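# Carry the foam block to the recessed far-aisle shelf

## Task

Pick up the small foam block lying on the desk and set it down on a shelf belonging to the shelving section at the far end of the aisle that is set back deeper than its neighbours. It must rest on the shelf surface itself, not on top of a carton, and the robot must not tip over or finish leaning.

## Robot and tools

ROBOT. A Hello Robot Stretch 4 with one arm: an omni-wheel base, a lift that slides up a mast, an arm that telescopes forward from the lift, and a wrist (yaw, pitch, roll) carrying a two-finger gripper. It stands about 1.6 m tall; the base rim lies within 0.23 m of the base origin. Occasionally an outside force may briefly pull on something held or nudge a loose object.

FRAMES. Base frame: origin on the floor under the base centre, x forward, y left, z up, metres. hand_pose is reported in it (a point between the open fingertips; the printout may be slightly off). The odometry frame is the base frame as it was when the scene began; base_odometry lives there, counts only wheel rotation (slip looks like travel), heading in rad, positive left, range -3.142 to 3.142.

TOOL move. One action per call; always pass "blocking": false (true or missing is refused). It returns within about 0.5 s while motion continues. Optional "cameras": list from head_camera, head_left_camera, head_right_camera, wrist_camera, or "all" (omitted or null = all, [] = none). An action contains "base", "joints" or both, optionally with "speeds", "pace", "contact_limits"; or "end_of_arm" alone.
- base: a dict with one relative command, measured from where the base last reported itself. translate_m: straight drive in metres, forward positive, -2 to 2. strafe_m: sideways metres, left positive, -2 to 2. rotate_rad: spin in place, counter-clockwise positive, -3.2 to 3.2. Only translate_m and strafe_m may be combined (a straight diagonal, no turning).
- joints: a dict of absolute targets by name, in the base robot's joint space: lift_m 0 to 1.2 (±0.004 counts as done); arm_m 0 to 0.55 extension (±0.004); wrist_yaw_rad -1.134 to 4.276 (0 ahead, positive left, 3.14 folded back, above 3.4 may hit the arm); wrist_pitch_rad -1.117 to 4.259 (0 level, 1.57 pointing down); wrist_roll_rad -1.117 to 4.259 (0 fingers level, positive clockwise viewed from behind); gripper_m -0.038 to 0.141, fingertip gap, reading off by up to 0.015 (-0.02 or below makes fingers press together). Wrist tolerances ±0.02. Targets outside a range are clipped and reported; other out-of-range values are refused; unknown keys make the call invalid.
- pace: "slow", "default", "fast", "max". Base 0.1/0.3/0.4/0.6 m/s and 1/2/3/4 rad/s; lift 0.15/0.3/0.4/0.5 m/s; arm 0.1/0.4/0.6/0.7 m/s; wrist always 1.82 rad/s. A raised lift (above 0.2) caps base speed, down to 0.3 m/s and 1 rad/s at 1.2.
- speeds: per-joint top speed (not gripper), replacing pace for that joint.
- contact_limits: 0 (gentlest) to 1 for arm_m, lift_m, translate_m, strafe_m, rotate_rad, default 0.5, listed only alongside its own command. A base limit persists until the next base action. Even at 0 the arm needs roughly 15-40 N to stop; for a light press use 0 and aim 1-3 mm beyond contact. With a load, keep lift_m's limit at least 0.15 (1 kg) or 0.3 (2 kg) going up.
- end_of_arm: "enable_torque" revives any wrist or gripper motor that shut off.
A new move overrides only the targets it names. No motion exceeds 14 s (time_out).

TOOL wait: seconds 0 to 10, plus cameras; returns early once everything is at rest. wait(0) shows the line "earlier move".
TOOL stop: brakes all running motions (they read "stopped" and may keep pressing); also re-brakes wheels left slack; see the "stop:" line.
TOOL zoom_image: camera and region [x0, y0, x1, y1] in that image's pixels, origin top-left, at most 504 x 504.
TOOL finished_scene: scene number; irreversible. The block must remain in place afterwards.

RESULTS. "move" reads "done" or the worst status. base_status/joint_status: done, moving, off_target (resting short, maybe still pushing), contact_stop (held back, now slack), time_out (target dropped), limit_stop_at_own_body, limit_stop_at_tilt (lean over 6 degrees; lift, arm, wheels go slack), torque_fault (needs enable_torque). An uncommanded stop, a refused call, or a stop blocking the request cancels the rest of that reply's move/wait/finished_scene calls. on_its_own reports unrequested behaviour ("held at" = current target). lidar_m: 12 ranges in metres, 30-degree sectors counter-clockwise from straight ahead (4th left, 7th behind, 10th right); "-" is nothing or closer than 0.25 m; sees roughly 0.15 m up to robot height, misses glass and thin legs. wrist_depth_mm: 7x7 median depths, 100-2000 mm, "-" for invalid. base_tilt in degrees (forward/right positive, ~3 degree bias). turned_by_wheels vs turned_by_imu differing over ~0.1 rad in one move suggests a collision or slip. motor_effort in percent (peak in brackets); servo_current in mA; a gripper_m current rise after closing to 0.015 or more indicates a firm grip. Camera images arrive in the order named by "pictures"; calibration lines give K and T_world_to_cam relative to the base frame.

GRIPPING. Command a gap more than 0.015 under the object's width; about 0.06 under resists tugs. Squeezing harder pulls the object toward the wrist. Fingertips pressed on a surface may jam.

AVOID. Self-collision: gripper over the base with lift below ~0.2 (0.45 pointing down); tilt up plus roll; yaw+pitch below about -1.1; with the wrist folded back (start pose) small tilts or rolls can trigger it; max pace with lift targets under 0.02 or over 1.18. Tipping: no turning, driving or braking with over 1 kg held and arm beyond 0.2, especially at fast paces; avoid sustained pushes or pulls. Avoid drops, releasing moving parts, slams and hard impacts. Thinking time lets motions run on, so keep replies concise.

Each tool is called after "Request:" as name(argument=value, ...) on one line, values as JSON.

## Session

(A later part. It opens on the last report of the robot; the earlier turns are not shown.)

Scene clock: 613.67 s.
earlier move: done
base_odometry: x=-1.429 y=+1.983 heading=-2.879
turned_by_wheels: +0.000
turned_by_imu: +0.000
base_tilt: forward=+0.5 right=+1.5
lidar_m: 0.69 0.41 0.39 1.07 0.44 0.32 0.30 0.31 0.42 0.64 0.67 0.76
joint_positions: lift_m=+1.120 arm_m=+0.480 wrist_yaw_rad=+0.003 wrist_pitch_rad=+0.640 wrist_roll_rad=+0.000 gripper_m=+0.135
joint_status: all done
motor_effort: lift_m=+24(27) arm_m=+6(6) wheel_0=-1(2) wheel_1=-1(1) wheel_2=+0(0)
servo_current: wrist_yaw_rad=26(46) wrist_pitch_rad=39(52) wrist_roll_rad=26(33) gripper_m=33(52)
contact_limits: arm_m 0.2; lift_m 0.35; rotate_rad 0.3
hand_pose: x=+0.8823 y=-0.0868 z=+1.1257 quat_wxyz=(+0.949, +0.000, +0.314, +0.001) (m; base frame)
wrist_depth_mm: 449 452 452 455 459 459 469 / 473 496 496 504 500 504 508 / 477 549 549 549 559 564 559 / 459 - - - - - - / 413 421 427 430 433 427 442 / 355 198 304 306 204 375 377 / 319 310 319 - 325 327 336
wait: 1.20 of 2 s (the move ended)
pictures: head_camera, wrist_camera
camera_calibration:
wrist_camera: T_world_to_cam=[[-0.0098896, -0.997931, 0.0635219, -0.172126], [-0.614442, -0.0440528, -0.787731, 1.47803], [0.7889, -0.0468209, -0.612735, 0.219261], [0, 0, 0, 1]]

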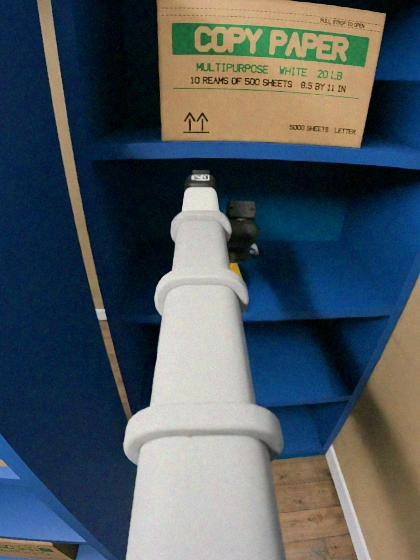

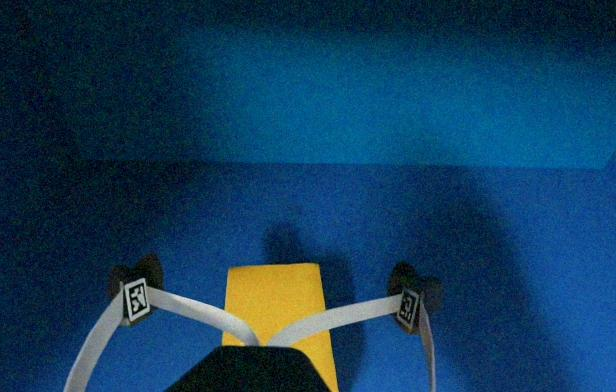

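Request:
move(joints={"arm_m": 0.05}, blocking=false, contact_limits={"arm_m": 0.2}, cameras=[])

Request:
wait(seconds=3, cameras=["wrist_camera", "head_camera"])

Scene clock: 620.33 s.
move: moving
base_odometry: x=-1.429 y=+1.983 heading=-2.879
turned_by_wheels: +0.000
turned_by_imu: -0.001
base_tilt: forward=+0.4 right=+1.4
lidar_m: 0.73 0.37 0.37 1.11 0.43 0.29 0.28 0.32 0.41 0.63 0.66 0.78
joint_positions: lift_m=+1.120 arm_m=+0.428 wrist_yaw_rad=+0.003 wrist_pitch_rad=+0.640 wrist_roll_rad=+0.000 gripper_m=+0.135
joint_status: arm_m moving
measured_speeds: translate_m=+0.000 strafe_m=+0.000 rotate_rad=+0.000 lift_m=+0.000 arm_m=-0.198 wrist_yaw_rad=+0.000 wrist_pitch_rad=+0.000 wrist_roll_rad=+0.000
motor_effort: lift_m=+24(24) arm_m=-5(9) wheel_0=-2(2) wheel_1=-1(1) wheel_2=+0(0)
servo_current: wrist_yaw_rad=33(46) wrist_pitch_rad=39(52) wrist_roll_rad=33(33) gripper_m=39(52)
contact_limits: arm_m 0.2; lift_m 0.35; rotate_rad 0.3
hand_pose: x=+0.8303 y=-0.0868 z=+1.1257 quat_wxyz=(+0.949, +0.000, +0.314, +0.001) (m; base frame)
wrist_depth_mm: 480 496 496 500 504 504 512 / 466 544 549 549 549 554 554 / 469 591 597 597 597 597 609 / 455 - - - - - - / 415 421 410 357 433 424 442 / 353 198 312 298 204 375 375 / 319 315 319 - 325 327 336
pictures: none

Scene clock: 622.20 s.
earlier move: done
base_odometry: x=-1.429 y=+1.983 heading=-2.879
turned_by_wheels: +0.000
turned_by_imu: +0.000
base_tilt: forward=+0.3 right=+1.4
lidar_m: 0.71 0.37 0.41 1.10 0.45 0.31 0.26 0.33 0.40 0.62 0.67 0.75
joint_positions: lift_m=+1.120 arm_m=+0.050 wrist_yaw_rad=+0.003 wrist_pitch_rad=+0.640 wrist_roll_rad=+0.000 gripper_m=+0.135
joint_status: all done
motor_effort: lift_m=+24(24) arm_m=-6(10) wheel_0=-1(2) wheel_1=-1(1) wheel_2=+0(0)
servo_current: wrist_yaw_rad=26(46) wrist_pitch_rad=33(52) wrist_roll_rad=26(39) gripper_m=46(59)
contact_limits: arm_m 0.2; lift_m 0.35; rotate_rad 0.3
hand_pose: x=+0.4528 y=-0.0868 z=+1.1257 quat_wxyz=(+0.949, +0.000, +0.314, +0.001) (m; base frame)
wrist_depth_mm: 466 - - - - - - / 480 - - - - 878 - / 512 - - 597 - - 683 / 530 - - - - - - / - - - - - 1078 - / - 187 171 - 195 878 809 / - 976 991 - - - -
wait: 1.87 of 3 s (the move ended)
pictures: head_camera, wrist_camera
camera_calibration:
wrist_camera: T_world_to_cam=[[-0.00988934, -0.997931, 0.063522, -0.176375], [-0.614442, -0.0440529, -0.787731, 1.21409], [0.7889, -0.0468207, -0.612735, 0.558147], [0, 0, 0, 1]]

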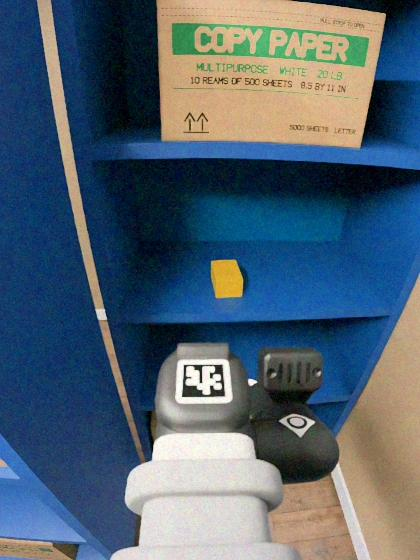

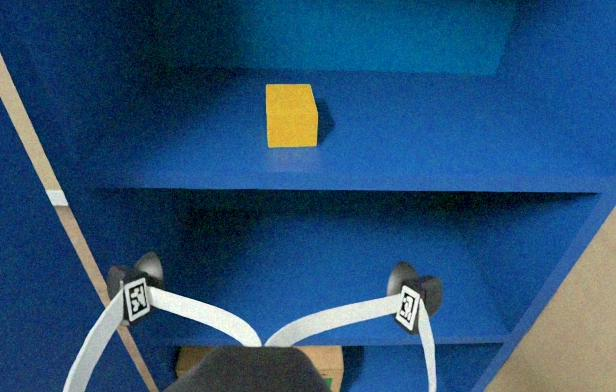

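Request:
finished_scene(scene=1)

The scene is finished: the task was done.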